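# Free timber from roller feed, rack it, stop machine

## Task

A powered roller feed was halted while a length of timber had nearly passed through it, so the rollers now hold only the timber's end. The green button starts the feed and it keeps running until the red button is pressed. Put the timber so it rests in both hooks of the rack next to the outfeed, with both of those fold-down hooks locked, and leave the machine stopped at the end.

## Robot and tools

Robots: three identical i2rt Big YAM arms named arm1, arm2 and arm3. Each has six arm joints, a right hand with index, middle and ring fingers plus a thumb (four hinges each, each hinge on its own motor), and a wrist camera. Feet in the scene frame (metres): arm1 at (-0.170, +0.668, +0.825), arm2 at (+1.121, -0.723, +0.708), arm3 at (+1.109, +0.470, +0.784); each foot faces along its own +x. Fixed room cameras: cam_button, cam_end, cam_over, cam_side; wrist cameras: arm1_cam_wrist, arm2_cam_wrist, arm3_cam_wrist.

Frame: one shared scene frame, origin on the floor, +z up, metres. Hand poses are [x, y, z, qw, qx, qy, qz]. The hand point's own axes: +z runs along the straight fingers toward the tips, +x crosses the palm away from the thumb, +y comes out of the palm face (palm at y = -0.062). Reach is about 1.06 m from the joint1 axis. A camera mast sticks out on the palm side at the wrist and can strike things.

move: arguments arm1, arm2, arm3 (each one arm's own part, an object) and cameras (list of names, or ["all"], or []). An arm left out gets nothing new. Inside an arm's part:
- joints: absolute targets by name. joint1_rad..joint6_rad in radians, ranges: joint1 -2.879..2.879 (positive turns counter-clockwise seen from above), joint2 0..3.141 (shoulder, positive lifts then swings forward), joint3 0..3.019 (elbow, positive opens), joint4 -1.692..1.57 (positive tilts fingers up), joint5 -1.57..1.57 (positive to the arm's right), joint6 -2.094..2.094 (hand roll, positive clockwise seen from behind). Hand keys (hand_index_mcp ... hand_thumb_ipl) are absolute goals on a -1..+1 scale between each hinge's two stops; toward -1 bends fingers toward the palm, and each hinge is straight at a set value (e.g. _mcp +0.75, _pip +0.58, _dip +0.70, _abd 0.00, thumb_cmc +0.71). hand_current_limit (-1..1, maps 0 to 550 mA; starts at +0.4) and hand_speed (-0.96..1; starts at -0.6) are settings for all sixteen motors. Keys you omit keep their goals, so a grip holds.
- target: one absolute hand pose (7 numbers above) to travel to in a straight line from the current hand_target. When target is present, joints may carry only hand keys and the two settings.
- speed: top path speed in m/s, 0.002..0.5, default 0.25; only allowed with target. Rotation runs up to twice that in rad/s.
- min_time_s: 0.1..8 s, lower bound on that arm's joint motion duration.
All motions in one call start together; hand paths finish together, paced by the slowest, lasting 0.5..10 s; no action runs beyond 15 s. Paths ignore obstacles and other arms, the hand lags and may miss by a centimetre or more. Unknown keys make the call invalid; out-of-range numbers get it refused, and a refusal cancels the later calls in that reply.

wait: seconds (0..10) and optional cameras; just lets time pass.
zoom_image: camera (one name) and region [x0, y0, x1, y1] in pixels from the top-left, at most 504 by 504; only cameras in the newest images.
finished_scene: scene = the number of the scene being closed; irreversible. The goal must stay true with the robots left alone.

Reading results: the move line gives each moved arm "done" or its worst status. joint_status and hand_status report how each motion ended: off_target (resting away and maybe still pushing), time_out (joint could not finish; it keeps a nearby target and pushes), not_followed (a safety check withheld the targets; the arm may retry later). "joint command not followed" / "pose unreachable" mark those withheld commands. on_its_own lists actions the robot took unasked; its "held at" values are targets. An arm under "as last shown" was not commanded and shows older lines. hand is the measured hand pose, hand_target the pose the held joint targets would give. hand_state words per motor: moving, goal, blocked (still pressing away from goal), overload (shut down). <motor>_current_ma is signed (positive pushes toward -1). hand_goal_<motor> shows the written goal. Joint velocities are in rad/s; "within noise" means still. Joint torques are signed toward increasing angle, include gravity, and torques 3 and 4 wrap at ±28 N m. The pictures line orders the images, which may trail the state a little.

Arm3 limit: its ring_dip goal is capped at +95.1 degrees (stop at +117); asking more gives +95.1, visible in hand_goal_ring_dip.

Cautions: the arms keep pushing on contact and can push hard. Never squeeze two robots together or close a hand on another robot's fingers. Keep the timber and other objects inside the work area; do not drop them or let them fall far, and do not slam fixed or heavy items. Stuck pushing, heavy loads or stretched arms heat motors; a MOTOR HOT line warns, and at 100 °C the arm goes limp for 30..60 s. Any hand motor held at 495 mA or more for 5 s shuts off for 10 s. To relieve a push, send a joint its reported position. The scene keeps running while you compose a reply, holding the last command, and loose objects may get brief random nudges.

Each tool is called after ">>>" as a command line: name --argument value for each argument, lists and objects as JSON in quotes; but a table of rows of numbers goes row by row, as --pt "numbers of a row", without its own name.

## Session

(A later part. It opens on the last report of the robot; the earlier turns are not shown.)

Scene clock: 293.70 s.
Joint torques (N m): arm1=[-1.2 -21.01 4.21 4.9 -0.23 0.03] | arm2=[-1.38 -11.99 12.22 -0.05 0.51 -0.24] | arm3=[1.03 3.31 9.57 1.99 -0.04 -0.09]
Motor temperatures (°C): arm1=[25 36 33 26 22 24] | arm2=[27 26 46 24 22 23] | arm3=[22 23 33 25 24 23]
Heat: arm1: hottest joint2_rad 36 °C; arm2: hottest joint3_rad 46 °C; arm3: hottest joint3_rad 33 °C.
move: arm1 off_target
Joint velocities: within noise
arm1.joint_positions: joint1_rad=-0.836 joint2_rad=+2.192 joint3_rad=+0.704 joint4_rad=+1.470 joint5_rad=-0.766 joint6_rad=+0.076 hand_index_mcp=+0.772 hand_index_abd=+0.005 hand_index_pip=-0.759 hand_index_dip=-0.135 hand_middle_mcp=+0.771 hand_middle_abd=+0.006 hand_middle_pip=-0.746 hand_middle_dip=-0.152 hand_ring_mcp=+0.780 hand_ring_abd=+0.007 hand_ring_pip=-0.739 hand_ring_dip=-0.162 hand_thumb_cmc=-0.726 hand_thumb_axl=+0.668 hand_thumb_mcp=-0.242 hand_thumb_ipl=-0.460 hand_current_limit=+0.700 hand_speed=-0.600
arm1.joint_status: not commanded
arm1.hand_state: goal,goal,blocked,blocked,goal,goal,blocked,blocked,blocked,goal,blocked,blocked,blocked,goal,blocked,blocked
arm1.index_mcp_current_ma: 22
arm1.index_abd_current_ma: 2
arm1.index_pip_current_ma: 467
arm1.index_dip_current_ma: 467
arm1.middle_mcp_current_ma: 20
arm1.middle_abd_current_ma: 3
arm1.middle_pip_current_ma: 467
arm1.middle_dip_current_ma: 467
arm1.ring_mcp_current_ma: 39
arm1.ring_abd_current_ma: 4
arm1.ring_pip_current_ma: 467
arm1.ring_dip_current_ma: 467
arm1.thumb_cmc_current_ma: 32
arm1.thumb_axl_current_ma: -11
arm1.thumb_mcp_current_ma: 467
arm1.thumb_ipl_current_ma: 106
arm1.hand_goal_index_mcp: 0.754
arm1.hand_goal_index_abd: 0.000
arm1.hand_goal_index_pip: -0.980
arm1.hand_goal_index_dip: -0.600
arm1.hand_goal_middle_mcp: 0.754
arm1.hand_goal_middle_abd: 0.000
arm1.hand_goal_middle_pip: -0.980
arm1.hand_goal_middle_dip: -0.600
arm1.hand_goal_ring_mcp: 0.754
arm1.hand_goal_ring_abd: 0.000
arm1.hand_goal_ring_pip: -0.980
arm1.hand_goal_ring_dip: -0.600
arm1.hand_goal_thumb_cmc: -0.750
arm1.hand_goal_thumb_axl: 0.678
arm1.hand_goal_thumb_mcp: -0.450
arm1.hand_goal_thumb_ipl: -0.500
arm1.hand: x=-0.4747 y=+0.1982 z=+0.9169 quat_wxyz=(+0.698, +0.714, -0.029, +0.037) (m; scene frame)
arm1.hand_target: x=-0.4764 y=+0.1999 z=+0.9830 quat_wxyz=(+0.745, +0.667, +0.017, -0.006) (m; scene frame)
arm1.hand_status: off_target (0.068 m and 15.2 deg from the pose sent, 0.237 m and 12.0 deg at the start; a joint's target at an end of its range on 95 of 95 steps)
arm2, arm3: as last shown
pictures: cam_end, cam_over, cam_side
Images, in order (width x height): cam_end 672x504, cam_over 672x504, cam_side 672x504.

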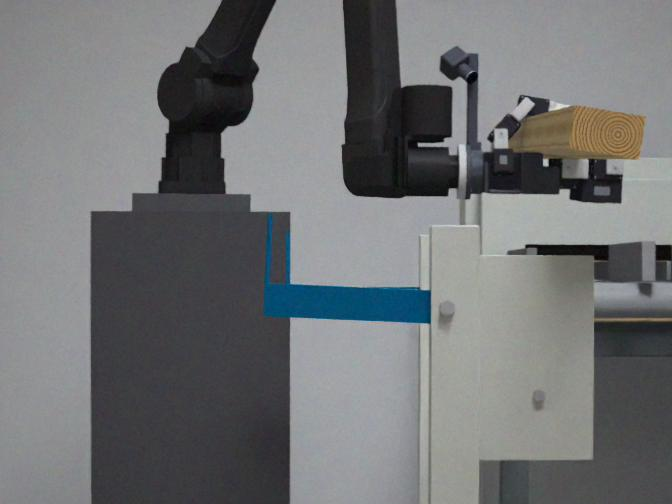

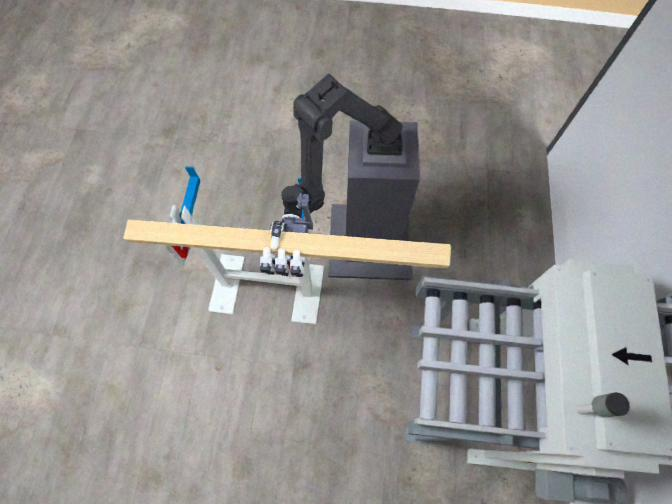

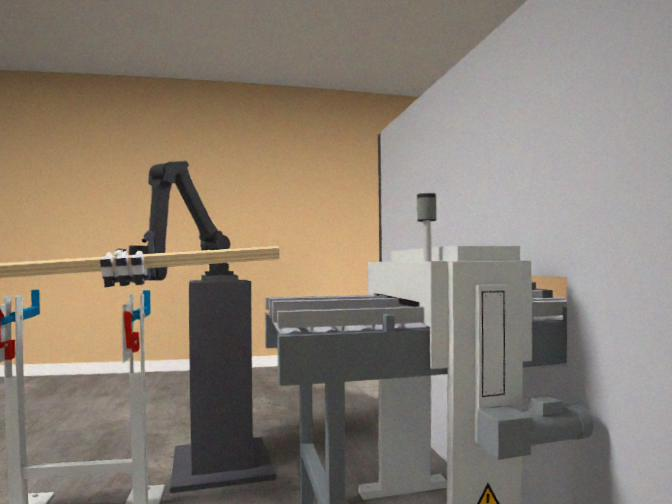

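>>> move --arm1 '{"target": [-0.60, 0.30, 0.985, 0.7646, 0.6418, 0.0467, -0.0392], "speed": 0.09}'

>>> move --arm1 '{"target": [-0.685, 0.41, 0.95, 0.7651, 0.6422, 0.0467, -0.0392], "speed": 0.08}' --cameras '["cam_over", "cam_side", "cam_end"]'

Scene clock: 300.23 s.
Joint torques (N m): arm1=[-1.44 -18.14 6.54 4.1 0.16 0.1] | arm2=[-1.03 -10.7 12.27 0.08 0.49 -0.22] | arm3=[1.14 2.9 9.5 2.04 -0.03 -0.09]
Motor temperatures (°C): arm1=[25 36 32 26 22 24] | arm2=[27 26 47 24 22 23] | arm3=[22 23 33 25 24 23]
Heat: arm1: hottest joint2_rad 36 °C; arm2: hottest joint3_rad 47 °C; arm3: hottest joint3_rad 33 °C.
move: arm1 off_target
Joint velocities: within noise
arm1.joint_positions: joint1_rad=-1.195 joint2_rad=+2.192 joint3_rad=+0.814 joint4_rad=+1.485 joint5_rad=-1.132 joint6_rad=+0.101 hand_index_mcp=+0.772 hand_index_abd=+0.005 hand_index_pip=-0.759 hand_index_dip=-0.135 hand_middle_mcp=+0.771 hand_middle_abd=+0.006 hand_middle_pip=-0.746 hand_middle_dip=-0.152 hand_ring_mcp=+0.780 hand_ring_abd=+0.007 hand_ring_pip=-0.739 hand_ring_dip=-0.162 hand_thumb_cmc=-0.726 hand_thumb_axl=+0.668 hand_thumb_mcp=-0.242 hand_thumb_ipl=-0.460 hand_current_limit=+0.700 hand_speed=-0.600
arm1.joint_status: not commanded
arm1.hand_state: goal,goal,blocked,blocked,goal,goal,blocked,blocked,blocked,goal,blocked,blocked,blocked,goal,blocked,blocked
arm1.index_mcp_current_ma: 22
arm1.index_abd_current_ma: 2
arm1.index_pip_current_ma: 467
arm1.index_dip_current_ma: 468
arm1.middle_mcp_current_ma: 20
arm1.middle_abd_current_ma: 3
arm1.middle_pip_current_ma: 467
arm1.middle_dip_current_ma: 467
arm1.ring_mcp_current_ma: 39
arm1.ring_abd_current_ma: 4
arm1.ring_pip_current_ma: 467
arm1.ring_dip_current_ma: 467
arm1.thumb_cmc_current_ma: 33
arm1.thumb_axl_current_ma: -11
arm1.thumb_mcp_current_ma: 467
arm1.thumb_ipl_current_ma: 106
arm1.hand_goal_index_mcp: 0.754
arm1.hand_goal_index_abd: 0.000
arm1.hand_goal_index_pip: -0.980
arm1.hand_goal_index_dip: -0.600
arm1.hand_goal_middle_mcp: 0.754
arm1.hand_goal_middle_abd: 0.000
arm1.hand_goal_middle_pip: -0.980
arm1.hand_goal_middle_dip: -0.600
arm1.hand_goal_ring_mcp: 0.754
arm1.hand_goal_ring_abd: 0.000
arm1.hand_goal_ring_pip: -0.980
arm1.hand_goal_ring_dip: -0.600
arm1.hand_goal_thumb_cmc: -0.750
arm1.hand_goal_thumb_axl: 0.678
arm1.hand_goal_thumb_mcp: -0.450
arm1.hand_goal_thumb_ipl: -0.500
arm1.hand: x=-0.5887 y=+0.3003 z=+0.9449 quat_wxyz=(+0.720, +0.694, +0.005, +0.011) (m; scene frame)
arm1.hand_target: x=-0.5960 y=+0.2987 z=+0.9841 quat_wxyz=(+0.740, +0.670, +0.050, -0.034) (m; scene frame)
arm1.hand_status: off_target (0.042 m and 10.9 deg from the pose sent, 0.175 m and 16.7 deg at the start; a joint's target at an end of its range on 88 of 88 steps)
arm2, arm3: as last shown
pictures: none

Scene clock: 302.73 s.
Joint torques (N m): arm1=[-1.61 -18.78 6.91 3.36 0.16 0.11] | arm2=[-1.44 -10.7 12.04 0.08 0.51 -0.25] | arm3=[1.03 3.14 9.51 2.03 -0.04 -0.07]
Motor temperatures (°C): arm1=[25 36 33 26 22 23] | arm2=[27 26 48 24 22 23] | arm3=[22 23 33 25 24 23]
Heat: arm1: hottest joint2_rad 36 °C; arm2: hottest joint3_rad 48 °C; arm3: hottest joint3_rad 33 °C.
move: arm1 off_target
Joint velocities: within noise
arm1.joint_positions: joint1_rad=-1.476 joint2_rad=+2.300 joint3_rad=+0.969 joint4_rad=+1.494 joint5_rad=-1.382 joint6_rad=+0.156 hand_index_mcp=+0.772 hand_index_abd=+0.005 hand_index_pip=-0.759 hand_index_dip=-0.135 hand_middle_mcp=+0.771 hand_middle_abd=+0.006 hand_middle_pip=-0.746 hand_middle_dip=-0.152 hand_ring_mcp=+0.780 hand_ring_abd=+0.007 hand_ring_pip=-0.739 hand_ring_dip=-0.162 hand_thumb_cmc=-0.726 hand_thumb_axl=+0.668 hand_thumb_mcp=-0.242 hand_thumb_ipl=-0.460 hand_current_limit=+0.700 hand_speed=-0.600
arm1.joint_status: not commanded
arm1.hand_state: goal,goal,blocked,blocked,goal,goal,blocked,blocked,blocked,goal,blocked,blocked,blocked,goal,blocked,blocked
arm1.index_mcp_current_ma: 22
arm1.index_abd_current_ma: 2
arm1.index_pip_current_ma: 467
arm1.index_dip_current_ma: 468
arm1.middle_mcp_current_ma: 20
arm1.middle_abd_current_ma: 3
arm1.middle_pip_current_ma: 467
arm1.middle_dip_current_ma: 468
arm1.ring_mcp_current_ma: 39
arm1.ring_abd_current_ma: 4
arm1.ring_pip_current_ma: 468
arm1.ring_dip_current_ma: 468
arm1.thumb_cmc_current_ma: 33
arm1.thumb_axl_current_ma: -11
arm1.thumb_mcp_current_ma: 467
arm1.thumb_ipl_current_ma: 106
arm1.hand_goal_index_mcp: 0.754
arm1.hand_goal_index_abd: 0.000
arm1.hand_goal_index_pip: -0.980
arm1.hand_goal_index_dip: -0.600
arm1.hand_goal_middle_mcp: 0.754
arm1.hand_goal_middle_abd: 0.000
arm1.hand_goal_middle_pip: -0.980
arm1.hand_goal_middle_dip: -0.600
arm1.hand_goal_ring_mcp: 0.754
arm1.hand_goal_ring_abd: 0.000
arm1.hand_goal_ring_pip: -0.980
arm1.hand_goal_ring_dip: -0.600
arm1.hand_goal_thumb_cmc: -0.750
arm1.hand_goal_thumb_axl: 0.678
arm1.hand_goal_thumb_mcp: -0.450
arm1.hand_goal_thumb_ipl: -0.500
arm1.hand: x=-0.6755 y=+0.4101 z=+0.9202 quat_wxyz=(+0.715, +0.699, -0.002, -0.003) (m; scene frame)
arm1.hand_target: x=-0.6849 y=+0.4107 z=+0.9493 quat_wxyz=(+0.721, +0.690, +0.039, -0.046) (m; scene frame)
arm1.hand_status: off_target (0.031 m and 11.2 deg from the pose sent, 0.146 m and 10.8 deg at the start; a joint's target at an end of its range on 75 of 75 steps)
arm2: as last shown
arm3.joint_positions: joint1_rad=+0.572 joint2_rad=+0.577 joint3_rad=+1.415 joint4_rad=-1.384 joint5_rad=-0.038 joint6_rad=+1.105 hand_index_mcp=+0.754 hand_index_abd=+0.000 hand_index_pip=+0.577 hand_index_dip=+0.696 hand_middle_mcp=+0.754 hand_middle_abd=+0.000 hand_middle_pip=+0.577 hand_middle_dip=+0.696 hand_ring_mcp=+0.754 hand_ring_abd=+0.000 hand_ring_pip=+0.577 hand_ring_dip=+0.696 hand_thumb_cmc=+0.714 hand_thumb_axl=+0.677 hand_thumb_mcp=+0.226 hand_thumb_ipl=+0.168 hand_current_limit=+0.400 hand_speed=-0.600
arm3.joint_status: not commanded
arm3.hand_state: goal,goal,goal,goal,goal,goal,goal,goal,goal,goal,goal,goal,goal,goal,goal,goal
arm3.index_mcp_current_ma: 0
arm3.index_abd_current_ma: 0
arm3.index_pip_current_ma: 0
arm3.index_dip_current_ma: 0
arm3.middle_mcp_current_ma: 0
arm3.middle_abd_current_ma: 0
arm3.middle_pip_current_ma: 0
arm3.middle_dip_current_ma: 0
arm3.ring_mcp_current_ma: 0
arm3.ring_abd_current_ma: 0
arm3.ring_pip_current_ma: 0
arm3.ring_dip_current_ma: 0
arm3.thumb_cmc_current_ma: 0
arm3.thumb_axl_current_ma: 0
arm3.thumb_mcp_current_ma: 0
arm3.thumb_ipl_current_ma: 0
arm3.hand_goal_index_mcp: 0.754
arm3.hand_goal_index_abd: 0.000
arm3.hand_goal_index_pip: 0.576
arm3.hand_goal_index_dip: 0.696
arm3.hand_goal_middle_mcp: 0.754
arm3.hand_goal_middle_abd: 0.000
arm3.hand_goal_middle_pip: 0.576
arm3.hand_goal_middle_dip: 0.696
arm3.hand_goal_ring_mcp: 0.754
arm3.hand_goal_ring_abd: 0.000
arm3.hand_goal_ring_pip: 0.576
arm3.hand_goal_ring_dip: 0.696
arm3.hand_goal_thumb_cmc: 0.714
arm3.hand_goal_thumb_axl: 0.678
arm3.hand_goal_thumb_mcp: 0.226
arm3.hand_goal_thumb_ipl: 0.168
arm3.hand: x=+1.1306 y=+0.2306 z=+1.3443 quat_wxyz=(+0.331, +0.830, -0.271, +0.359) (m; scene frame)
arm3.hand_target: x=+1.1291 y=+0.2335 z=+1.3554 quat_wxyz=(+0.339, +0.824, -0.269, +0.366) (m; scene frame)
arm3.hand_status: not commanded
pictures: cam_end, cam_over, cam_side
Images, in order (width x height): cam_end 672x504, cam_over 672x504, cam_side 672x504.

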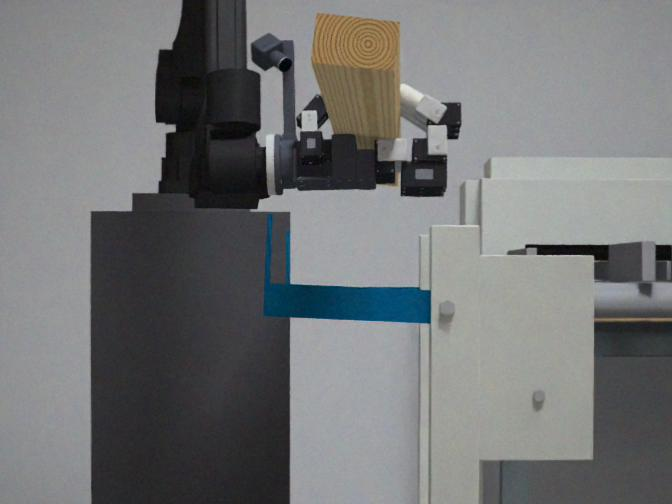

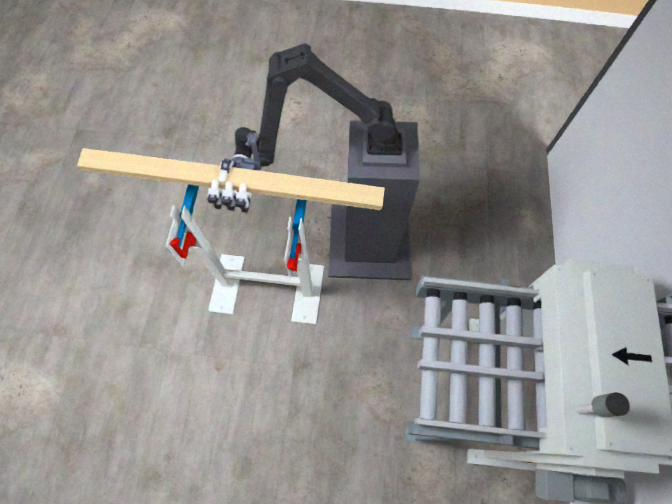

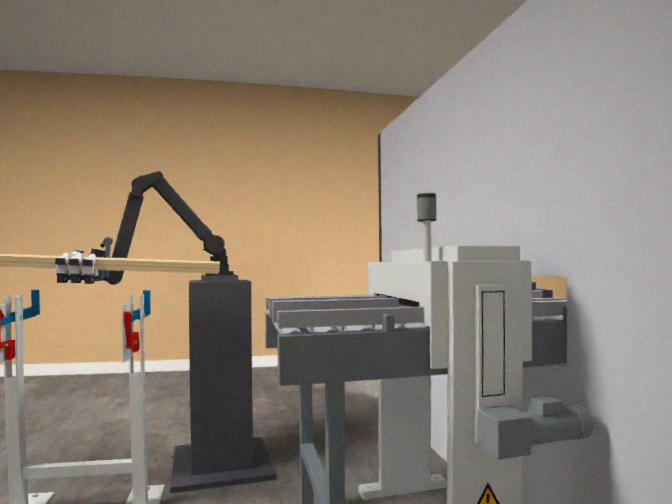

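>>> move --arm1 '{"target": [-0.685, 0.411, 0.855, 0.765, 0.6422, 0.03, -0.025], "speed": 0.07}'

>>> move --arm1 '{"target": [-0.685, 0.411, 0.81, 0.765, 0.6422, 0.03, -0.025], "speed": 0.05}' --cameras '["cam_over", "cam_side", "cam_end"]'

Scene clock: 316.30 s.
Joint torques (N m): arm1=[-2.32 -19.84 5.14 3.15 -0.08 -0.22] | arm2=[-1.85 -11.22 11.96 -0.03 0.53 -0.25] | arm3=[0.97 3.08 9.48 2 -0.03 -0.07]
Motor temperatures (°C): arm1=[25 36 33 25 22 23] | arm2=[26 26 49 24 22 23] | arm3=[22 23 33 25 24 23]
Heat: arm1: hottest joint2_rad 36 °C; arm2: hottest joint3_rad 49 °C; arm3: hottest joint3_rad 33 °C.
move: arm1 off_target
Joint velocities: within noise
arm1.joint_positions: joint1_rad=-1.471 joint2_rad=+2.513 joint3_rad=+1.059 joint4_rad=+1.499 joint5_rad=-1.402 joint6_rad=+0.096 hand_index_mcp=+0.772 hand_index_abd=+0.005 hand_index_pip=-0.759 hand_index_dip=-0.135 hand_middle_mcp=+0.771 hand_middle_abd=+0.006 hand_middle_pip=-0.746 hand_middle_dip=-0.152 hand_ring_mcp=+0.780 hand_ring_abd=+0.007 hand_ring_pip=-0.739 hand_ring_dip=-0.162 hand_thumb_cmc=-0.726 hand_thumb_axl=+0.668 hand_thumb_mcp=-0.242 hand_thumb_ipl=-0.460 hand_current_limit=+0.700 hand_speed=-0.600
arm1.joint_status: not commanded
arm1.hand_state: goal,goal,blocked,blocked,goal,goal,blocked,blocked,blocked,goal,blocked,blocked,blocked,goal,blocked,blocked
arm1.index_mcp_current_ma: 22
arm1.index_abd_current_ma: 2
arm1.index_pip_current_ma: 468
arm1.index_dip_current_ma: 468
arm1.middle_mcp_current_ma: 20
arm1.middle_abd_current_ma: 3
arm1.middle_pip_current_ma: 468
arm1.middle_dip_current_ma: 467
arm1.ring_mcp_current_ma: 39
arm1.ring_abd_current_ma: 4
arm1.ring_pip_current_ma: 467
arm1.ring_dip_current_ma: 467
arm1.thumb_cmc_current_ma: 33
arm1.thumb_axl_current_ma: -11
arm1.thumb_mcp_current_ma: 467
arm1.thumb_ipl_current_ma: 106
arm1.hand_goal_index_mcp: 0.754
arm1.hand_goal_index_abd: 0.000
arm1.hand_goal_index_pip: -0.980
arm1.hand_goal_index_dip: -0.600
arm1.hand_goal_middle_mcp: 0.754
arm1.hand_goal_middle_abd: 0.000
arm1.hand_goal_middle_pip: -0.980
arm1.hand_goal_middle_dip: -0.600
arm1.hand_goal_ring_mcp: 0.754
arm1.hand_goal_ring_abd: 0.000
arm1.hand_goal_ring_pip: -0.980
arm1.hand_goal_ring_dip: -0.600
arm1.hand_goal_thumb_cmc: -0.750
arm1.hand_goal_thumb_axl: 0.678
arm1.hand_goal_thumb_mcp: -0.450
arm1.hand_goal_thumb_ipl: -0.500
arm1.hand: x=-0.6738 y=+0.4065 z=+0.8284 quat_wxyz=(+0.706, +0.707, -0.014, +0.024) (m; scene frame)
arm1.hand_target: x=-0.6826 y=+0.4088 z=+0.8553 quat_wxyz=(+0.713, +0.700, +0.033, -0.026) (m; scene frame)
arm1.hand_status: off_target (0.029 m and 12.6 deg from the pose sent, 0.066 m and 9.8 deg at the start; a joint's target at an end of its range on 64 of 66 steps)
arm2, arm3: as last shown
pictures: none

Scene clock: 318.40 s.
Joint torques (N m): arm1=[-3.02 -18.73 4.7 3.11 -0.18 -0.14] | arm2=[-1.14 -11.05 12.01 -0.08 0.5 -0.21] | arm3=[1.03 3.14 9.52 2 -0.04 -0.08]
Motor temperatures (°C): arm1=[25 35 33 25 22 23] | arm2=[26 26 49 24 22 23] | arm3=[22 23 33 25 24 23]
Heat: arm1: hottest joint2_rad 35 °C; arm2: hottest joint3_rad 49 °C; arm3: hottest joint3_rad 33 °C.
move: arm1 off_target
Joint velocities: within noise
arm1.joint_positions: joint1_rad=-1.473 joint2_rad=+2.620 joint3_rad=+1.128 joint4_rad=+1.499 joint5_rad=-1.410 joint6_rad=+0.056 hand_index_mcp=+0.772 hand_index_abd=+0.005 hand_index_pip=-0.759 hand_index_dip=-0.135 hand_middle_mcp=+0.771 hand_middle_abd=+0.006 hand_middle_pip=-0.746 hand_middle_dip=-0.152 hand_ring_mcp=+0.780 hand_ring_abd=+0.007 hand_ring_pip=-0.739 hand_ring_dip=-0.162 hand_thumb_cmc=-0.726 hand_thumb_axl=+0.668 hand_thumb_mcp=-0.242 hand_thumb_ipl=-0.460 hand_current_limit=+0.700 hand_speed=-0.600
arm1.joint_status: not commanded
arm1.hand_state: goal,goal,blocked,blocked,goal,goal,blocked,blocked,blocked,goal,blocked,blocked,blocked,goal,blocked,blocked
arm1.index_mcp_current_ma: 22
arm1.index_abd_current_ma: 2
arm1.index_pip_current_ma: 467
arm1.index_dip_current_ma: 467
arm1.middle_mcp_current_ma: 20
arm1.middle_abd_current_ma: 3
arm1.middle_pip_current_ma: 467
arm1.middle_dip_current_ma: 467
arm1.ring_mcp_current_ma: 39
arm1.ring_abd_current_ma: 4
arm1.ring_pip_current_ma: 467
arm1.ring_dip_current_ma: 467
arm1.thumb_cmc_current_ma: 33
arm1.thumb_axl_current_ma: -11
arm1.thumb_mcp_current_ma: 467
arm1.thumb_ipl_current_ma: 106
arm1.hand_goal_index_mcp: 0.754
arm1.hand_goal_index_abd: 0.000
arm1.hand_goal_index_pip: -0.980
arm1.hand_goal_index_dip: -0.600
arm1.hand_goal_middle_mcp: 0.754
arm1.hand_goal_middle_abd: 0.000
arm1.hand_goal_middle_pip: -0.980
arm1.hand_goal_middle_dip: -0.600
arm1.hand_goal_ring_mcp: 0.754
arm1.hand_goal_ring_abd: 0.000
arm1.hand_goal_ring_pip: -0.980
arm1.hand_goal_ring_dip: -0.600
arm1.hand_goal_thumb_cmc: -0.750
arm1.hand_goal_thumb_axl: 0.678
arm1.hand_goal_thumb_mcp: -0.450
arm1.hand_goal_thumb_ipl: -0.500
arm1.hand: x=-0.6740 y=+0.4067 z=+0.7850 quat_wxyz=(+0.704, +0.710, -0.012, +0.026) (m; scene frame)
arm1.hand_target: x=-0.6840 y=+0.4114 z=+0.8088 quat_wxyz=(+0.710, +0.703, +0.033, -0.024) (m; scene frame)
arm1.hand_status: off_target (0.028 m and 12.9 deg from the pose sent, 0.022 m and 12.6 deg at the start; a joint's target at an end of its range on 62 of 63 steps)
arm2, arm3: as last shown
pictures: cam_end, cam_over, cam_side
Images, in order (width x height): cam_end 672x504, cam_over 672x504, cam_side 672x504.

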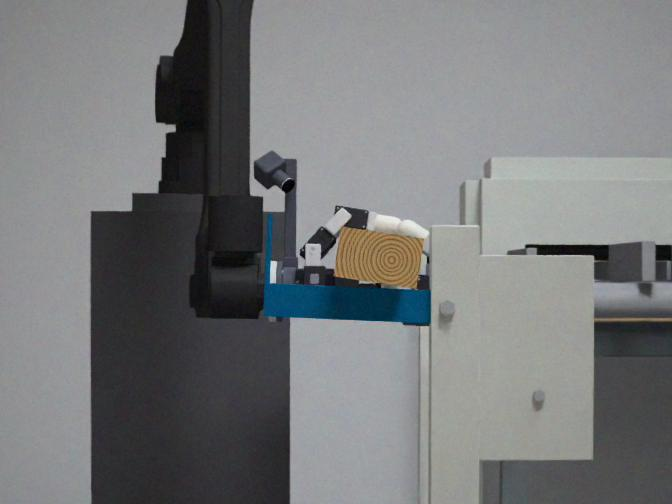

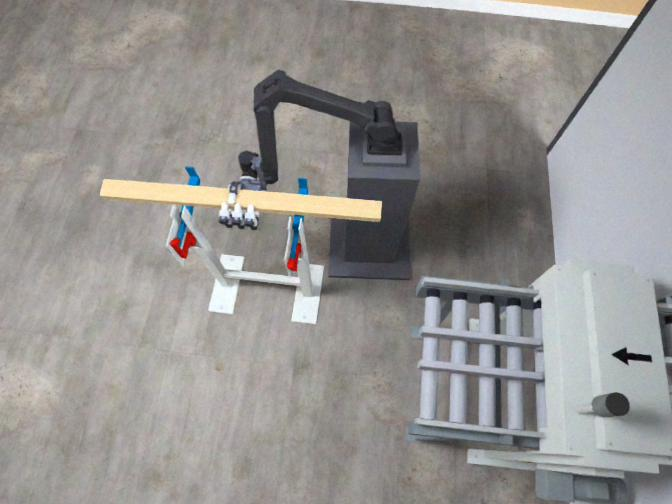

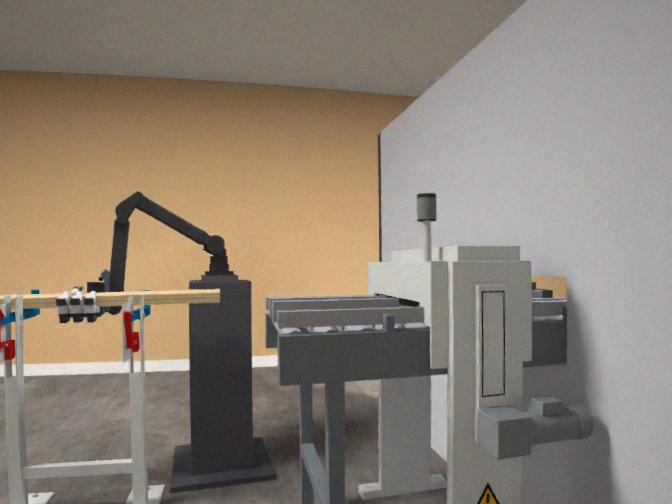

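>>> move --arm1 '{"target": [-0.685, 0.413, 0.782, 0.765, 0.6422, 0.040, -0.0336], "speed": 0.04}'

>>> move --arm1 '{"target": [-0.685, 0.413, 0.755, 0.765, 0.6422, 0.040, -0.0336], "speed": 0.03}' --cameras '["cam_over", "cam_side", "cam_end"]'

>>> zoom_image --camera "cam_side" --region '[0, 260, 240, 360]'

Scene clock: 329.07 s.
Joint torques (N m): arm1=[-3.02 -18.84 4.34 2.91 -0.13 -0.11] | arm2=[-0.73 -10.58 12.05 -0.05 0.53 -0.19] | arm3=[0.91 2.96 9.52 2.07 -0.05 -0.08]
Motor temperatures (°C): arm1=[25 34 33 25 22 24] | arm2=[26 26 50 24 22 23] | arm3=[22 23 33 25 24 23]
Heat: arm1: hottest joint2_rad 34 °C; arm2: hottest joint3_rad 50 °C; arm3: hottest joint3_rad 33 °C.
move: arm1 off_target
Joint velocities: within noise
arm1.joint_positions: joint1_rad=-1.476 joint2_rad=+2.683 joint3_rad=+1.191 joint4_rad=+1.502 joint5_rad=-1.421 joint6_rad=-0.005 hand_index_mcp=+0.772 hand_index_abd=+0.005 hand_index_pip=-0.759 hand_index_dip=-0.135 hand_middle_mcp=+0.771 hand_middle_abd=+0.006 hand_middle_pip=-0.746 hand_middle_dip=-0.152 hand_ring_mcp=+0.780 hand_ring_abd=+0.007 hand_ring_pip=-0.739 hand_ring_dip=-0.162 hand_thumb_cmc=-0.726 hand_thumb_axl=+0.668 hand_thumb_mcp=-0.242 hand_thumb_ipl=-0.460 hand_current_limit=+0.700 hand_speed=-0.600
arm1.joint_status: not commanded
arm1.hand_state: goal,goal,blocked,blocked,goal,goal,blocked,blocked,blocked,goal,blocked,blocked,blocked,goal,blocked,blocked
arm1.index_mcp_current_ma: 22
arm1.index_abd_current_ma: 2
arm1.index_pip_current_ma: 467
arm1.index_dip_current_ma: 468
arm1.middle_mcp_current_ma: 20
arm1.middle_abd_current_ma: 3
arm1.middle_pip_current_ma: 467
arm1.middle_dip_current_ma: 468
arm1.ring_mcp_current_ma: 38
arm1.ring_abd_current_ma: 4
arm1.ring_pip_current_ma: 467
arm1.ring_dip_current_ma: 467
arm1.thumb_cmc_current_ma: 33
arm1.thumb_axl_current_ma: -11
arm1.thumb_mcp_current_ma: 468
arm1.thumb_ipl_current_ma: 106
arm1.hand_goal_index_mcp: 0.754
arm1.hand_goal_index_abd: 0.000
arm1.hand_goal_index_pip: -0.980
arm1.hand_goal_index_dip: -0.600
arm1.hand_goal_middle_mcp: 0.754
arm1.hand_goal_middle_abd: 0.000
arm1.hand_goal_middle_pip: -0.980
arm1.hand_goal_middle_dip: -0.600
arm1.hand_goal_ring_mcp: 0.754
arm1.hand_goal_ring_abd: 0.000
arm1.hand_goal_ring_pip: -0.980
arm1.hand_goal_ring_dip: -0.600
arm1.hand_goal_thumb_cmc: -0.750
arm1.hand_goal_thumb_axl: 0.678
arm1.hand_goal_thumb_mcp: -0.450
arm1.hand_goal_thumb_ipl: -0.500
arm1.hand: x=-0.6748 y=+0.4070 z=+0.7638 quat_wxyz=(+0.704, +0.710, +0.014, +0.006) (m; scene frame)
arm1.hand_target: x=-0.6846 y=+0.4125 z=+0.7818 quat_wxyz=(+0.708, +0.703, +0.048, -0.035) (m; scene frame)
arm1.hand_status: off_target (0.022 m and 11.7 deg from the pose sent, 0.013 m and 13.8 deg at the start; a joint's target at an end of its range on 78 of 80 steps)
arm2.joint_positions: joint1_rad=+0.120 joint2_rad=+1.337 joint3_rad=+1.474 joint4_rad=-1.677 joint5_rad=+0.019 joint6_rad=+1.419 hand_index_mcp=+0.755 hand_index_abd=+0.001 hand_index_pip=+0.578 hand_index_dip=+0.697 hand_middle_mcp=+0.016 hand_middle_abd=+0.000 hand_middle_pip=-0.877 hand_middle_dip=-0.717 hand_ring_mcp=+0.012 hand_ring_abd=+0.000 hand_ring_pip=-0.857 hand_ring_dip=-0.738 hand_thumb_cmc=+0.715 hand_thumb_axl=+0.677 hand_thumb_mcp=+0.223 hand_thumb_ipl=+0.168 hand_current_limit=+0.400 hand_speed=-0.600
arm2.joint_status: not commanded
arm2.hand_state: goal,goal,goal,goal,goal,goal,goal,goal,goal,goal,goal,goal,goal,goal,goal,goal
arm2.index_mcp_current_ma: 2
arm2.index_abd_current_ma: 1
arm2.index_pip_current_ma: 5
arm2.index_dip_current_ma: 1
arm2.middle_mcp_current_ma: 48
arm2.middle_abd_current_ma: 0
arm2.middle_pip_current_ma: 6
arm2.middle_dip_current_ma: 5
arm2.ring_mcp_current_ma: 36
arm2.ring_abd_current_ma: 0
arm2.ring_pip_current_ma: 7
arm2.ring_dip_current_ma: 4
arm2.thumb_cmc_current_ma: 2
arm2.thumb_axl_current_ma: -1
arm2.thumb_mcp_current_ma: -8
arm2.thumb_ipl_current_ma: -1
arm2.hand_goal_index_mcp: 0.754
arm2.hand_goal_index_abd: 0.000
arm2.hand_goal_index_pip: 0.576
arm2.hand_goal_index_dip: 0.696
arm2.hand_goal_middle_mcp: 0.000
arm2.hand_goal_middle_abd: 0.000
arm2.hand_goal_middle_pip: -0.880
arm2.hand_goal_middle_dip: -0.720
arm2.hand_goal_ring_mcp: 0.000
arm2.hand_goal_ring_abd: 0.000
arm2.hand_goal_ring_pip: -0.860
arm2.hand_goal_ring_dip: -0.740
arm2.hand_goal_thumb_cmc: 0.714
arm2.hand_goal_thumb_axl: 0.678
arm2.hand_goal_thumb_mcp: 0.226
arm2.hand_goal_thumb_ipl: 0.168
arm2.hand: x=+1.0774 y=-0.3362 z=+1.0265 quat_wxyz=(-0.007, +0.507, +0.862, +0.013) (m; scene frame)
arm2.hand_target: x=+1.0800 y=-0.3303 z=+1.0491 quat_wxyz=(-0.022, +0.503, +0.863, +0.030) (m; scene frame)
arm2.hand_status: not commanded
arm3: as last shown
pictures: none

Scene clock: 332.33 s.
Joint torques (N m): arm1=[-2.32 -16.91 4.18 2.24 0.23 0.19] | arm2=[-0.91 -10.93 11.99 -0.01 0.53 -0.27] | arm3=[0.97 3.02 9.54 2.04 -0.04 -0.07]
Motor temperatures (°C): arm1=[25 34 33 25 22 23] | arm2=[26 26 50 24 22 23] | arm3=[22 23 33 25 24 23]
Heat: arm1: hottest joint2_rad 34 °C; arm2: hottest joint3_rad 50 °C; arm3: hottest joint3_rad 33 °C.
move: arm1 off_target
Joint velocities: within noise
arm1.joint_positions: joint1_rad=-1.479 joint2_rad=+2.728 joint3_rad=+1.240 joint4_rad=+1.524 joint5_rad=-1.430 joint6_rad=-0.048 hand_index_mcp=+0.772 hand_index_abd=+0.005 hand_index_pip=-0.759 hand_index_dip=-0.135 hand_middle_mcp=+0.771 hand_middle_abd=+0.006 hand_middle_pip=-0.746 hand_middle_dip=-0.152 hand_ring_mcp=+0.780 hand_ring_abd=+0.007 hand_ring_pip=-0.739 hand_ring_dip=-0.162 hand_thumb_cmc=-0.726 hand_thumb_axl=+0.668 hand_thumb_mcp=-0.242 hand_thumb_ipl=-0.460 hand_current_limit=+0.700 hand_speed=-0.600
arm1.joint_status: not commanded
arm1.hand_state: goal,goal,blocked,blocked,goal,goal,blocked,blocked,blocked,goal,blocked,blocked,blocked,goal,blocked,blocked
arm1.index_mcp_current_ma: 22
arm1.index_abd_current_ma: 2
arm1.index_pip_current_ma: 467
arm1.index_dip_current_ma: 468
arm1.middle_mcp_current_ma: 20
arm1.middle_abd_current_ma: 3
arm1.middle_pip_current_ma: 468
arm1.middle_dip_current_ma: 468
arm1.ring_mcp_current_ma: 38
arm1.ring_abd_current_ma: 4
arm1.ring_pip_current_ma: 468
arm1.ring_dip_current_ma: 467
arm1.thumb_cmc_current_ma: 33
arm1.thumb_axl_current_ma: -11
arm1.thumb_mcp_current_ma: 468
arm1.thumb_ipl_current_ma: 106
arm1.hand_goal_index_mcp: 0.754
arm1.hand_goal_index_abd: 0.000
arm1.hand_goal_index_pip: -0.980
arm1.hand_goal_index_dip: -0.600
arm1.hand_goal_middle_mcp: 0.754
arm1.hand_goal_middle_abd: 0.000
arm1.hand_goal_middle_pip: -0.980
arm1.hand_goal_middle_dip: -0.600
arm1.hand_goal_ring_mcp: 0.754
arm1.hand_goal_ring_abd: 0.000
arm1.hand_goal_ring_pip: -0.980
arm1.hand_goal_ring_dip: -0.600
arm1.hand_goal_thumb_cmc: -0.750
arm1.hand_goal_thumb_axl: 0.678
arm1.hand_goal_thumb_mcp: -0.450
arm1.hand_goal_thumb_ipl: -0.500
arm1.hand: x=-0.6740 y=+0.4080 z=+0.7512 quat_wxyz=(+0.706, +0.707, +0.041, -0.016) (m; scene frame)
arm1.hand_target: x=-0.6843 y=+0.4135 z=+0.7547 quat_wxyz=(+0.707, +0.704, +0.046, -0.034) (m; scene frame)
arm1.hand_status: off_target (0.013 m and 10.3 deg from the pose sent, 0.015 m and 11.7 deg at the start; a joint's target at an end of its range on 95 of 98 steps)
arm2, arm3: as last shown
pictures: cam_end, cam_over, cam_side
Images, in order (width x height): cam_end 672x504, cam_over 672x504, cam_side 672x504.

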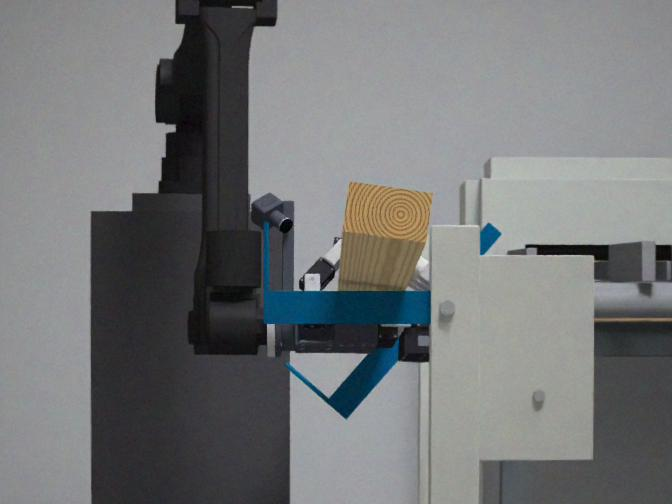

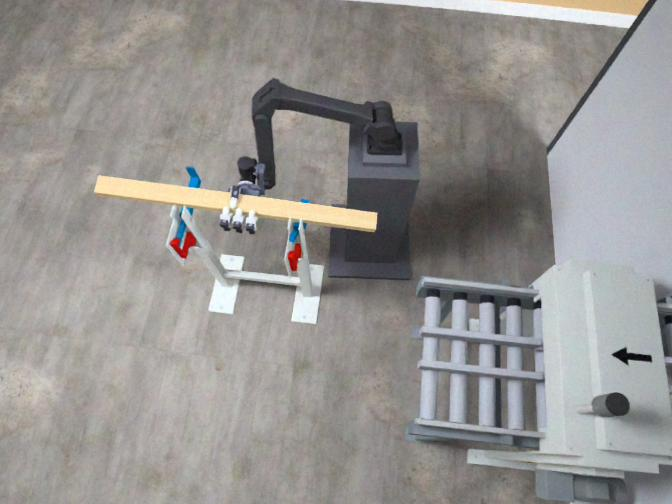

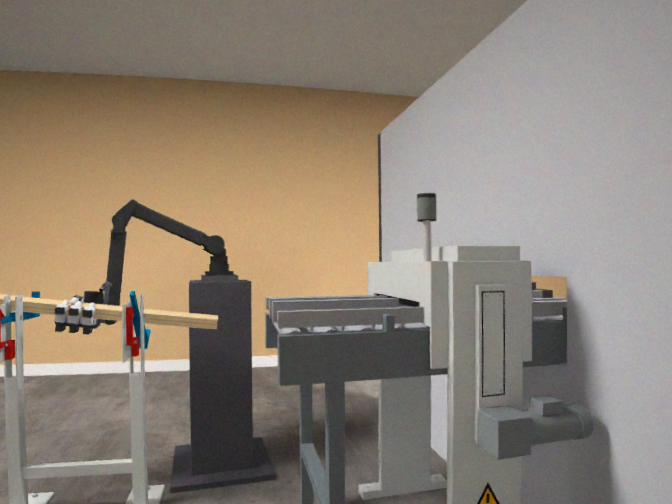

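Scaled by 2.100 from the camera's 672x504 image, which has a finer 960x720 frame.

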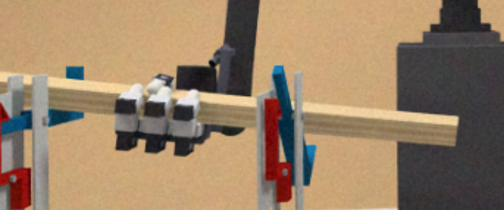

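>>> zoom_image --camera "cam_over" --region '[240, 150, 400, 290]'

>>> zoom_image --camera "cam_side" --region '[90, 270, 190, 370]'

>>> zoom_image --camera "cam_end" --region '[260, 180, 620, 470]'

Scaled by 3.150 from the camera's 672x504 image, which has a finer 960x720 frame.

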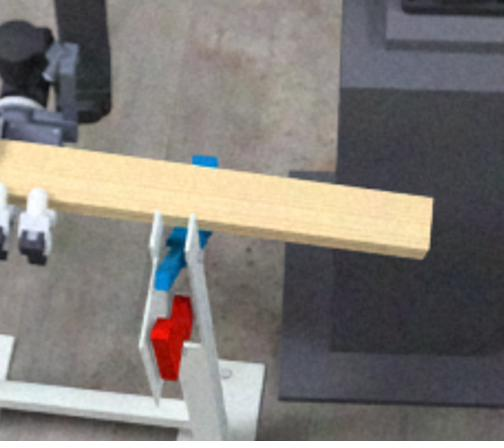

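Scaled by 5.040 from the camera's 672x504 image, which has a finer 960x720 frame.

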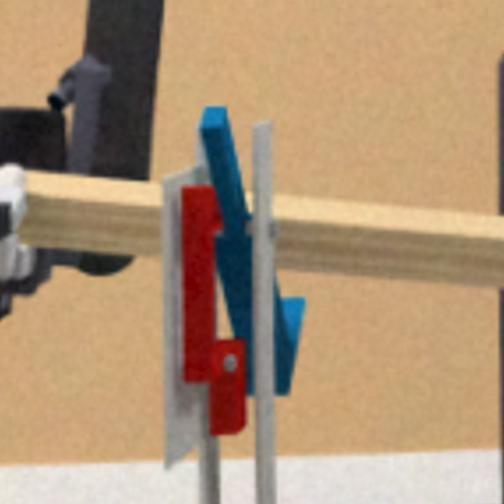

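Scaled by 1.400 from the camera's 672x504 image, which has a finer 960x720 frame.

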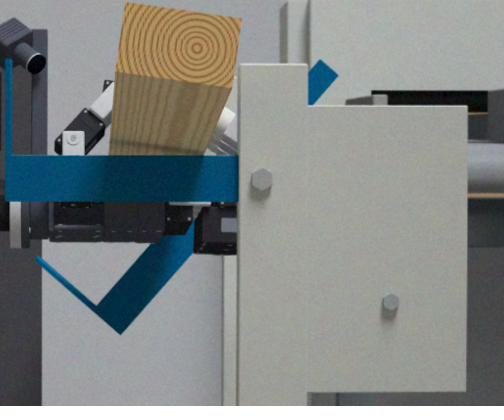

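>>> move --arm1 '{"target": [-0.685, 0.405, 0.92, 0.775, 0.630, 0.040, -0.0336], "speed": 0.08}' --cameras '["cam_over", "cam_side", "cam_end"]'

>>> zoom_image --camera "cam_side" --region '[0, 240, 190, 370]'

>>> zoom_image --camera "cam_end" --region '[260, 140, 660, 470]'

Scene clock: 468.93 s.
Joint torques (N m): arm1=[-0.79 -23.94 3.19 2.36 0.61 0.17] | arm2=[-1.61 -10.52 12.03 -0.05 0.5 -0.21] | arm3=[1.14 2.84 9.51 1.98 -0.03 -0.08]
Motor temperatures (°C): arm1=[25 31 31 25 22 23] | arm2=[26 26 54 24 22 23] | arm3=[22 23 33 25 24 23]
Heat: arm1: hottest joint2_rad 31 °C; arm2: hottest joint3_rad 54 °C; arm3: hottest joint3_rad 33 °C.
move: arm1 off_target
Joint velocities: within noise
arm1.joint_positions: joint1_rad=-1.479 joint2_rad=+2.428 joint3_rad=+1.043 joint4_rad=+1.524 joint5_rad=-1.392 joint6_rad=+0.131 hand_index_mcp=+0.772 hand_index_abd=+0.005 hand_index_pip=-0.759 hand_index_dip=-0.135 hand_middle_mcp=+0.771 hand_middle_abd=+0.006 hand_middle_pip=-0.746 hand_middle_dip=-0.152 hand_ring_mcp=+0.780 hand_ring_abd=+0.007 hand_ring_pip=-0.739 hand_ring_dip=-0.162 hand_thumb_cmc=-0.726 hand_thumb_axl=+0.668 hand_thumb_mcp=-0.242 hand_thumb_ipl=-0.460 hand_current_limit=+0.700 hand_speed=-0.600
arm1.joint_status: not commanded
arm1.hand_state: goal,goal,blocked,blocked,goal,goal,blocked,blocked,blocked,goal,blocked,blocked,blocked,goal,blocked,blocked
arm1.index_mcp_current_ma: 22
arm1.index_abd_current_ma: 2
arm1.index_pip_current_ma: 468
arm1.index_dip_current_ma: 467
arm1.middle_mcp_current_ma: 20
arm1.middle_abd_current_ma: 3
arm1.middle_pip_current_ma: 467
arm1.middle_dip_current_ma: 468
arm1.ring_mcp_current_ma: 38
arm1.ring_abd_current_ma: 4
arm1.ring_pip_current_ma: 468
arm1.ring_dip_current_ma: 467
arm1.thumb_cmc_current_ma: 33
arm1.thumb_axl_current_ma: -11
arm1.thumb_mcp_current_ma: 467
arm1.thumb_ipl_current_ma: 106
arm1.hand_goal_index_mcp: 0.754
arm1.hand_goal_index_abd: 0.000
arm1.hand_goal_index_pip: -0.980
arm1.hand_goal_index_dip: -0.600
arm1.hand_goal_middle_mcp: 0.754
arm1.hand_goal_middle_abd: 0.000
arm1.hand_goal_middle_pip: -0.980
arm1.hand_goal_middle_dip: -0.600
arm1.hand_goal_ring_mcp: 0.754
arm1.hand_goal_ring_abd: 0.000
arm1.hand_goal_ring_pip: -0.980
arm1.hand_goal_ring_dip: -0.600
arm1.hand_goal_thumb_cmc: -0.750
arm1.hand_goal_thumb_axl: 0.678
arm1.hand_goal_thumb_mcp: -0.450
arm1.hand_goal_thumb_ipl: -0.500
arm1.hand: x=-0.6823 y=+0.4100 z=+0.8719 quat_wxyz=(+0.713, +0.702, -0.001, -0.001) (m; scene frame)
arm1.hand_target: x=-0.6859 y=+0.4046 z=+0.9179 quat_wxyz=(+0.719, +0.693, +0.035, -0.037) (m; scene frame)
arm1.hand_status: off_target (0.048 m and 12.4 deg from the pose sent, 0.169 m and 12.1 deg at the start; a joint's target at an end of its range on 88 of 89 steps)
arm2, arm3: as last shown
pictures: cam_end, cam_over, cam_side
Images, in order (width x height): cam_end 672x504, cam_over 672x504, cam_side 672x504.

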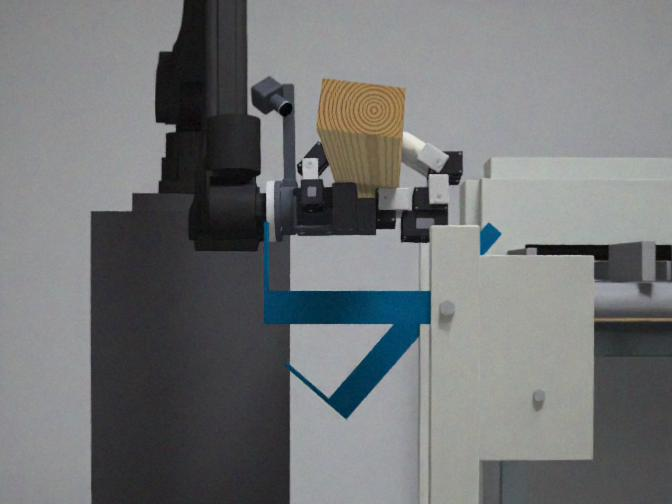

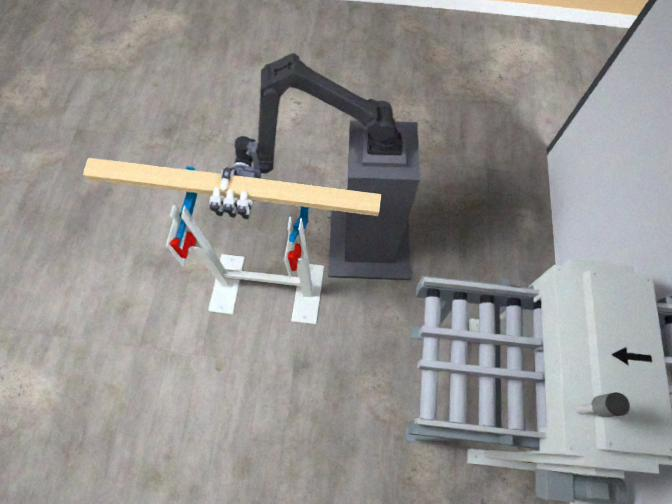

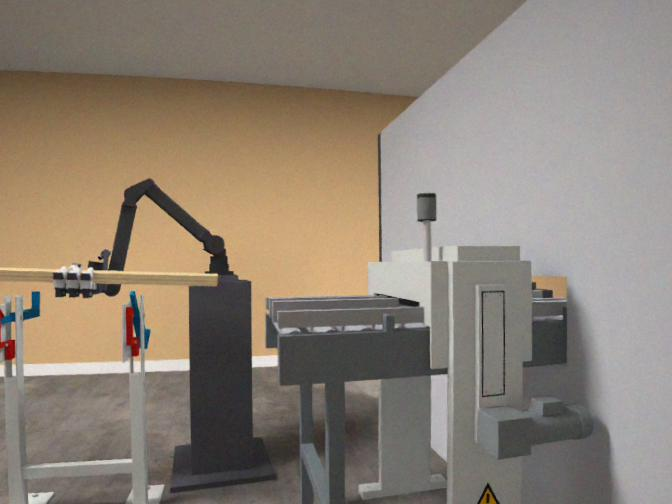

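Scaled by 2.653 from the camera's 672x504 image, which has a finer 960x720 frame.

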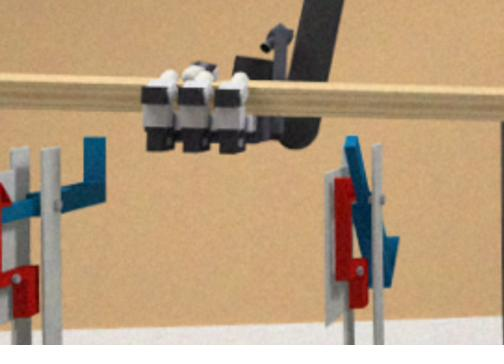

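Scaled by 1.260 from the camera's 672x504 image, which has a finer 960x720 frame.

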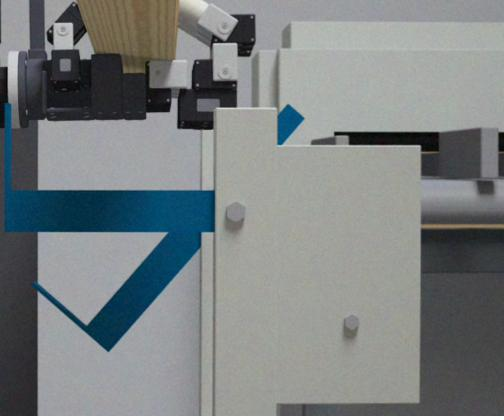

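>>> move --arm1 '{"target": [-0.685, 0.26, 0.945, 0.775, 0.630, 0.040, -0.0336], "speed": 0.08}' --arm2 '{"joints": {"joint2_rad": 1.0, "joint3_rad": 1.3}, "min_time_s": 3}' --cameras '["cam_over", "cam_side", "cam_end"]'

Scene clock: 478.27 s.
Joint torques (N m): arm1=[-1.26 -21.13 8.2 2.26 0.77 0.1] | arm2=[-1.73 -5.3 8.51 0.42 0.46 -0.31] | arm3=[1.03 3.08 9.54 2.03 -0.03 -0.08]
Motor temperatures (°C): arm1=[25 32 31 25 22 23] | arm2=[26 26 53 24 22 23] | arm3=[22 23 33 25 24 23]
Heat: arm1: hottest joint2_rad 32 °C; arm2: hottest joint3_rad 53 °C; arm3: hottest joint3_rad 33 °C.
move: arm1 off_target; arm2 done
Joint velocities: within noise
arm1.joint_positions: joint1_rad=-1.200 joint2_rad=+2.430 joint3_rad=+1.148 joint4_rad=+1.524 joint5_rad=-1.111 joint6_rad=+0.208 hand_index_mcp=+0.772 hand_index_abd=+0.005 hand_index_pip=-0.759 hand_index_dip=-0.135 hand_middle_mcp=+0.771 hand_middle_abd=+0.006 hand_middle_pip=-0.746 hand_middle_dip=-0.152 hand_ring_mcp=+0.780 hand_ring_abd=+0.007 hand_ring_pip=-0.739 hand_ring_dip=-0.162 hand_thumb_cmc=-0.726 hand_thumb_axl=+0.668 hand_thumb_mcp=-0.242 hand_thumb_ipl=-0.460 hand_current_limit=+0.700 hand_speed=-0.600
arm1.joint_status: not commanded
arm1.hand_state: goal,goal,blocked,blocked,goal,goal,blocked,blocked,blocked,goal,blocked,blocked,blocked,goal,blocked,blocked
arm1.index_mcp_current_ma: 22
arm1.index_abd_current_ma: 2
arm1.index_pip_current_ma: 467
arm1.index_dip_current_ma: 468
arm1.middle_mcp_current_ma: 20
arm1.middle_abd_current_ma: 3
arm1.middle_pip_current_ma: 468
arm1.middle_dip_current_ma: 467
arm1.ring_mcp_current_ma: 38
arm1.ring_abd_current_ma: 4
arm1.ring_pip_current_ma: 468
arm1.ring_dip_current_ma: 468
arm1.thumb_cmc_current_ma: 33
arm1.thumb_axl_current_ma: -11
arm1.thumb_mcp_current_ma: 467
arm1.thumb_ipl_current_ma: 106
arm1.hand_goal_index_mcp: 0.754
arm1.hand_goal_index_abd: 0.000
arm1.hand_goal_index_pip: -0.980
arm1.hand_goal_index_dip: -0.600
arm1.hand_goal_middle_mcp: 0.754
arm1.hand_goal_middle_abd: 0.000
arm1.hand_goal_middle_pip: -0.980
arm1.hand_goal_middle_dip: -0.600
arm1.hand_goal_ring_mcp: 0.754
arm1.hand_goal_ring_abd: 0.000
arm1.hand_goal_ring_pip: -0.980
arm1.hand_goal_ring_dip: -0.600
arm1.hand_goal_thumb_cmc: -0.750
arm1.hand_goal_thumb_axl: 0.678
arm1.hand_goal_thumb_mcp: -0.450
arm1.hand_goal_thumb_ipl: -0.500
arm1.hand: x=-0.6717 y=+0.2696 z=+0.9010 quat_wxyz=(+0.741, +0.672, +0.004, +0.000) (m; scene frame)
arm1.hand_target: x=-0.6830 y=+0.2615 z=+0.9426 quat_wxyz=(+0.758, +0.650, +0.039, -0.036) (m; scene frame)
arm1.hand_status: off_target (0.047 m and 8.4 deg from the pose sent, 0.167 m and 12.4 deg at the start; a joint's target at an end of its range on 103 of 103 steps)
arm2.joint_positions: joint1_rad=+0.120 joint2_rad=+1.009 joint3_rad=+1.301 joint4_rad=-1.677 joint5_rad=+0.019 joint6_rad=+1.419 hand_index_mcp=+0.755 hand_index_abd=+0.001 hand_index_pip=+0.578 hand_index_dip=+0.697 hand_middle_mcp=+0.016 hand_middle_abd=+0.000 hand_middle_pip=-0.877 hand_middle_dip=-0.717 hand_ring_mcp=+0.012 hand_ring_abd=+0.000 hand_ring_pip=-0.857 hand_ring_dip=-0.738 hand_thumb_cmc=+0.715 hand_thumb_axl=+0.677 hand_thumb_mcp=+0.223 hand_thumb_ipl=+0.168 hand_current_limit=+0.400 hand_speed=-0.600
arm2.joint_status: all done
arm2.hand_state: goal,goal,goal,goal,goal,goal,goal,goal,goal,goal,goal,goal,goal,goal,goal,goal
arm2.index_mcp_current_ma: 2
arm2.index_abd_current_ma: 1
arm2.index_pip_current_ma: 5
arm2.index_dip_current_ma: 1
arm2.middle_mcp_current_ma: 48
arm2.middle_abd_current_ma: 0
arm2.middle_pip_current_ma: 6
arm2.middle_dip_current_ma: 5
arm2.ring_mcp_current_ma: 36
arm2.ring_abd_current_ma: 0
arm2.ring_pip_current_ma: 7
arm2.ring_dip_current_ma: 4
arm2.thumb_cmc_current_ma: 2
arm2.thumb_axl_current_ma: -1
arm2.thumb_mcp_current_ma: -8
arm2.thumb_ipl_current_ma: -1
arm2.hand_goal_index_mcp: 0.754
arm2.hand_goal_index_abd: 0.000
arm2.hand_goal_index_pip: 0.576
arm2.hand_goal_index_dip: 0.696
arm2.hand_goal_middle_mcp: 0.000
arm2.hand_goal_middle_abd: 0.000
arm2.hand_goal_middle_pip: -0.880
arm2.hand_goal_middle_dip: -0.720
arm2.hand_goal_ring_mcp: 0.000
arm2.hand_goal_ring_abd: 0.000
arm2.hand_goal_ring_pip: -0.860
arm2.hand_goal_ring_dip: -0.740
arm2.hand_goal_thumb_cmc: 0.714
arm2.hand_goal_thumb_axl: 0.678
arm2.hand_goal_thumb_mcp: 0.226
arm2.hand_goal_thumb_ipl: 0.168
arm2.hand: x=+1.1116 y=-0.4271 z=+1.0599 quat_wxyz=(-0.067, +0.506, +0.858, +0.061) (m; scene frame)
arm2.hand_target: x=+1.1163 y=-0.4302 z=+1.0620 quat_wxyz=(-0.062, +0.502, +0.860, +0.063) (m; scene frame)
arm2.hand_status: not commanded
arm3: as last shown
pictures: cam_end, cam_over, cam_side
Images, in order (width x height): cam_end 672x504, cam_over 672x504, cam_side 672x504.

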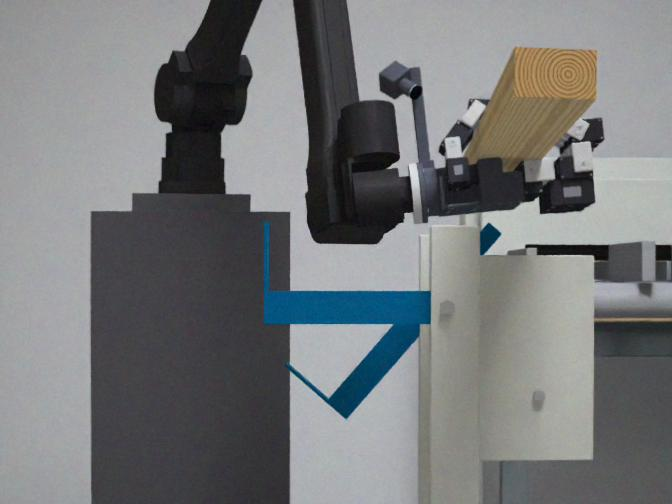

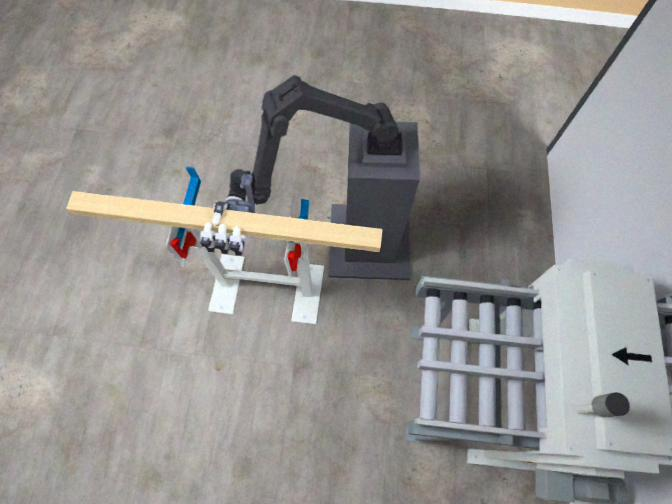

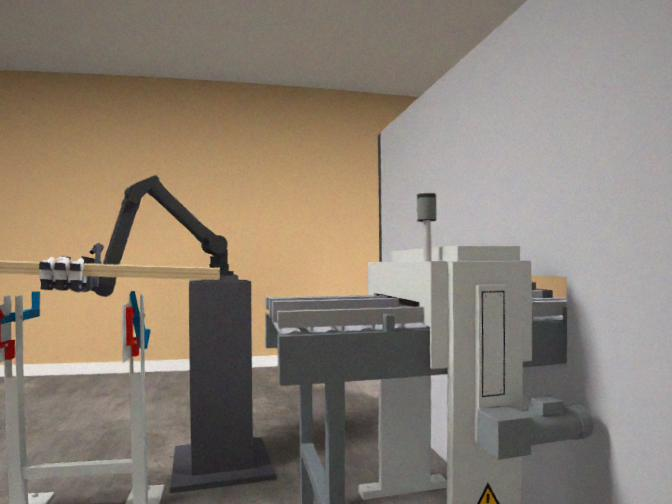

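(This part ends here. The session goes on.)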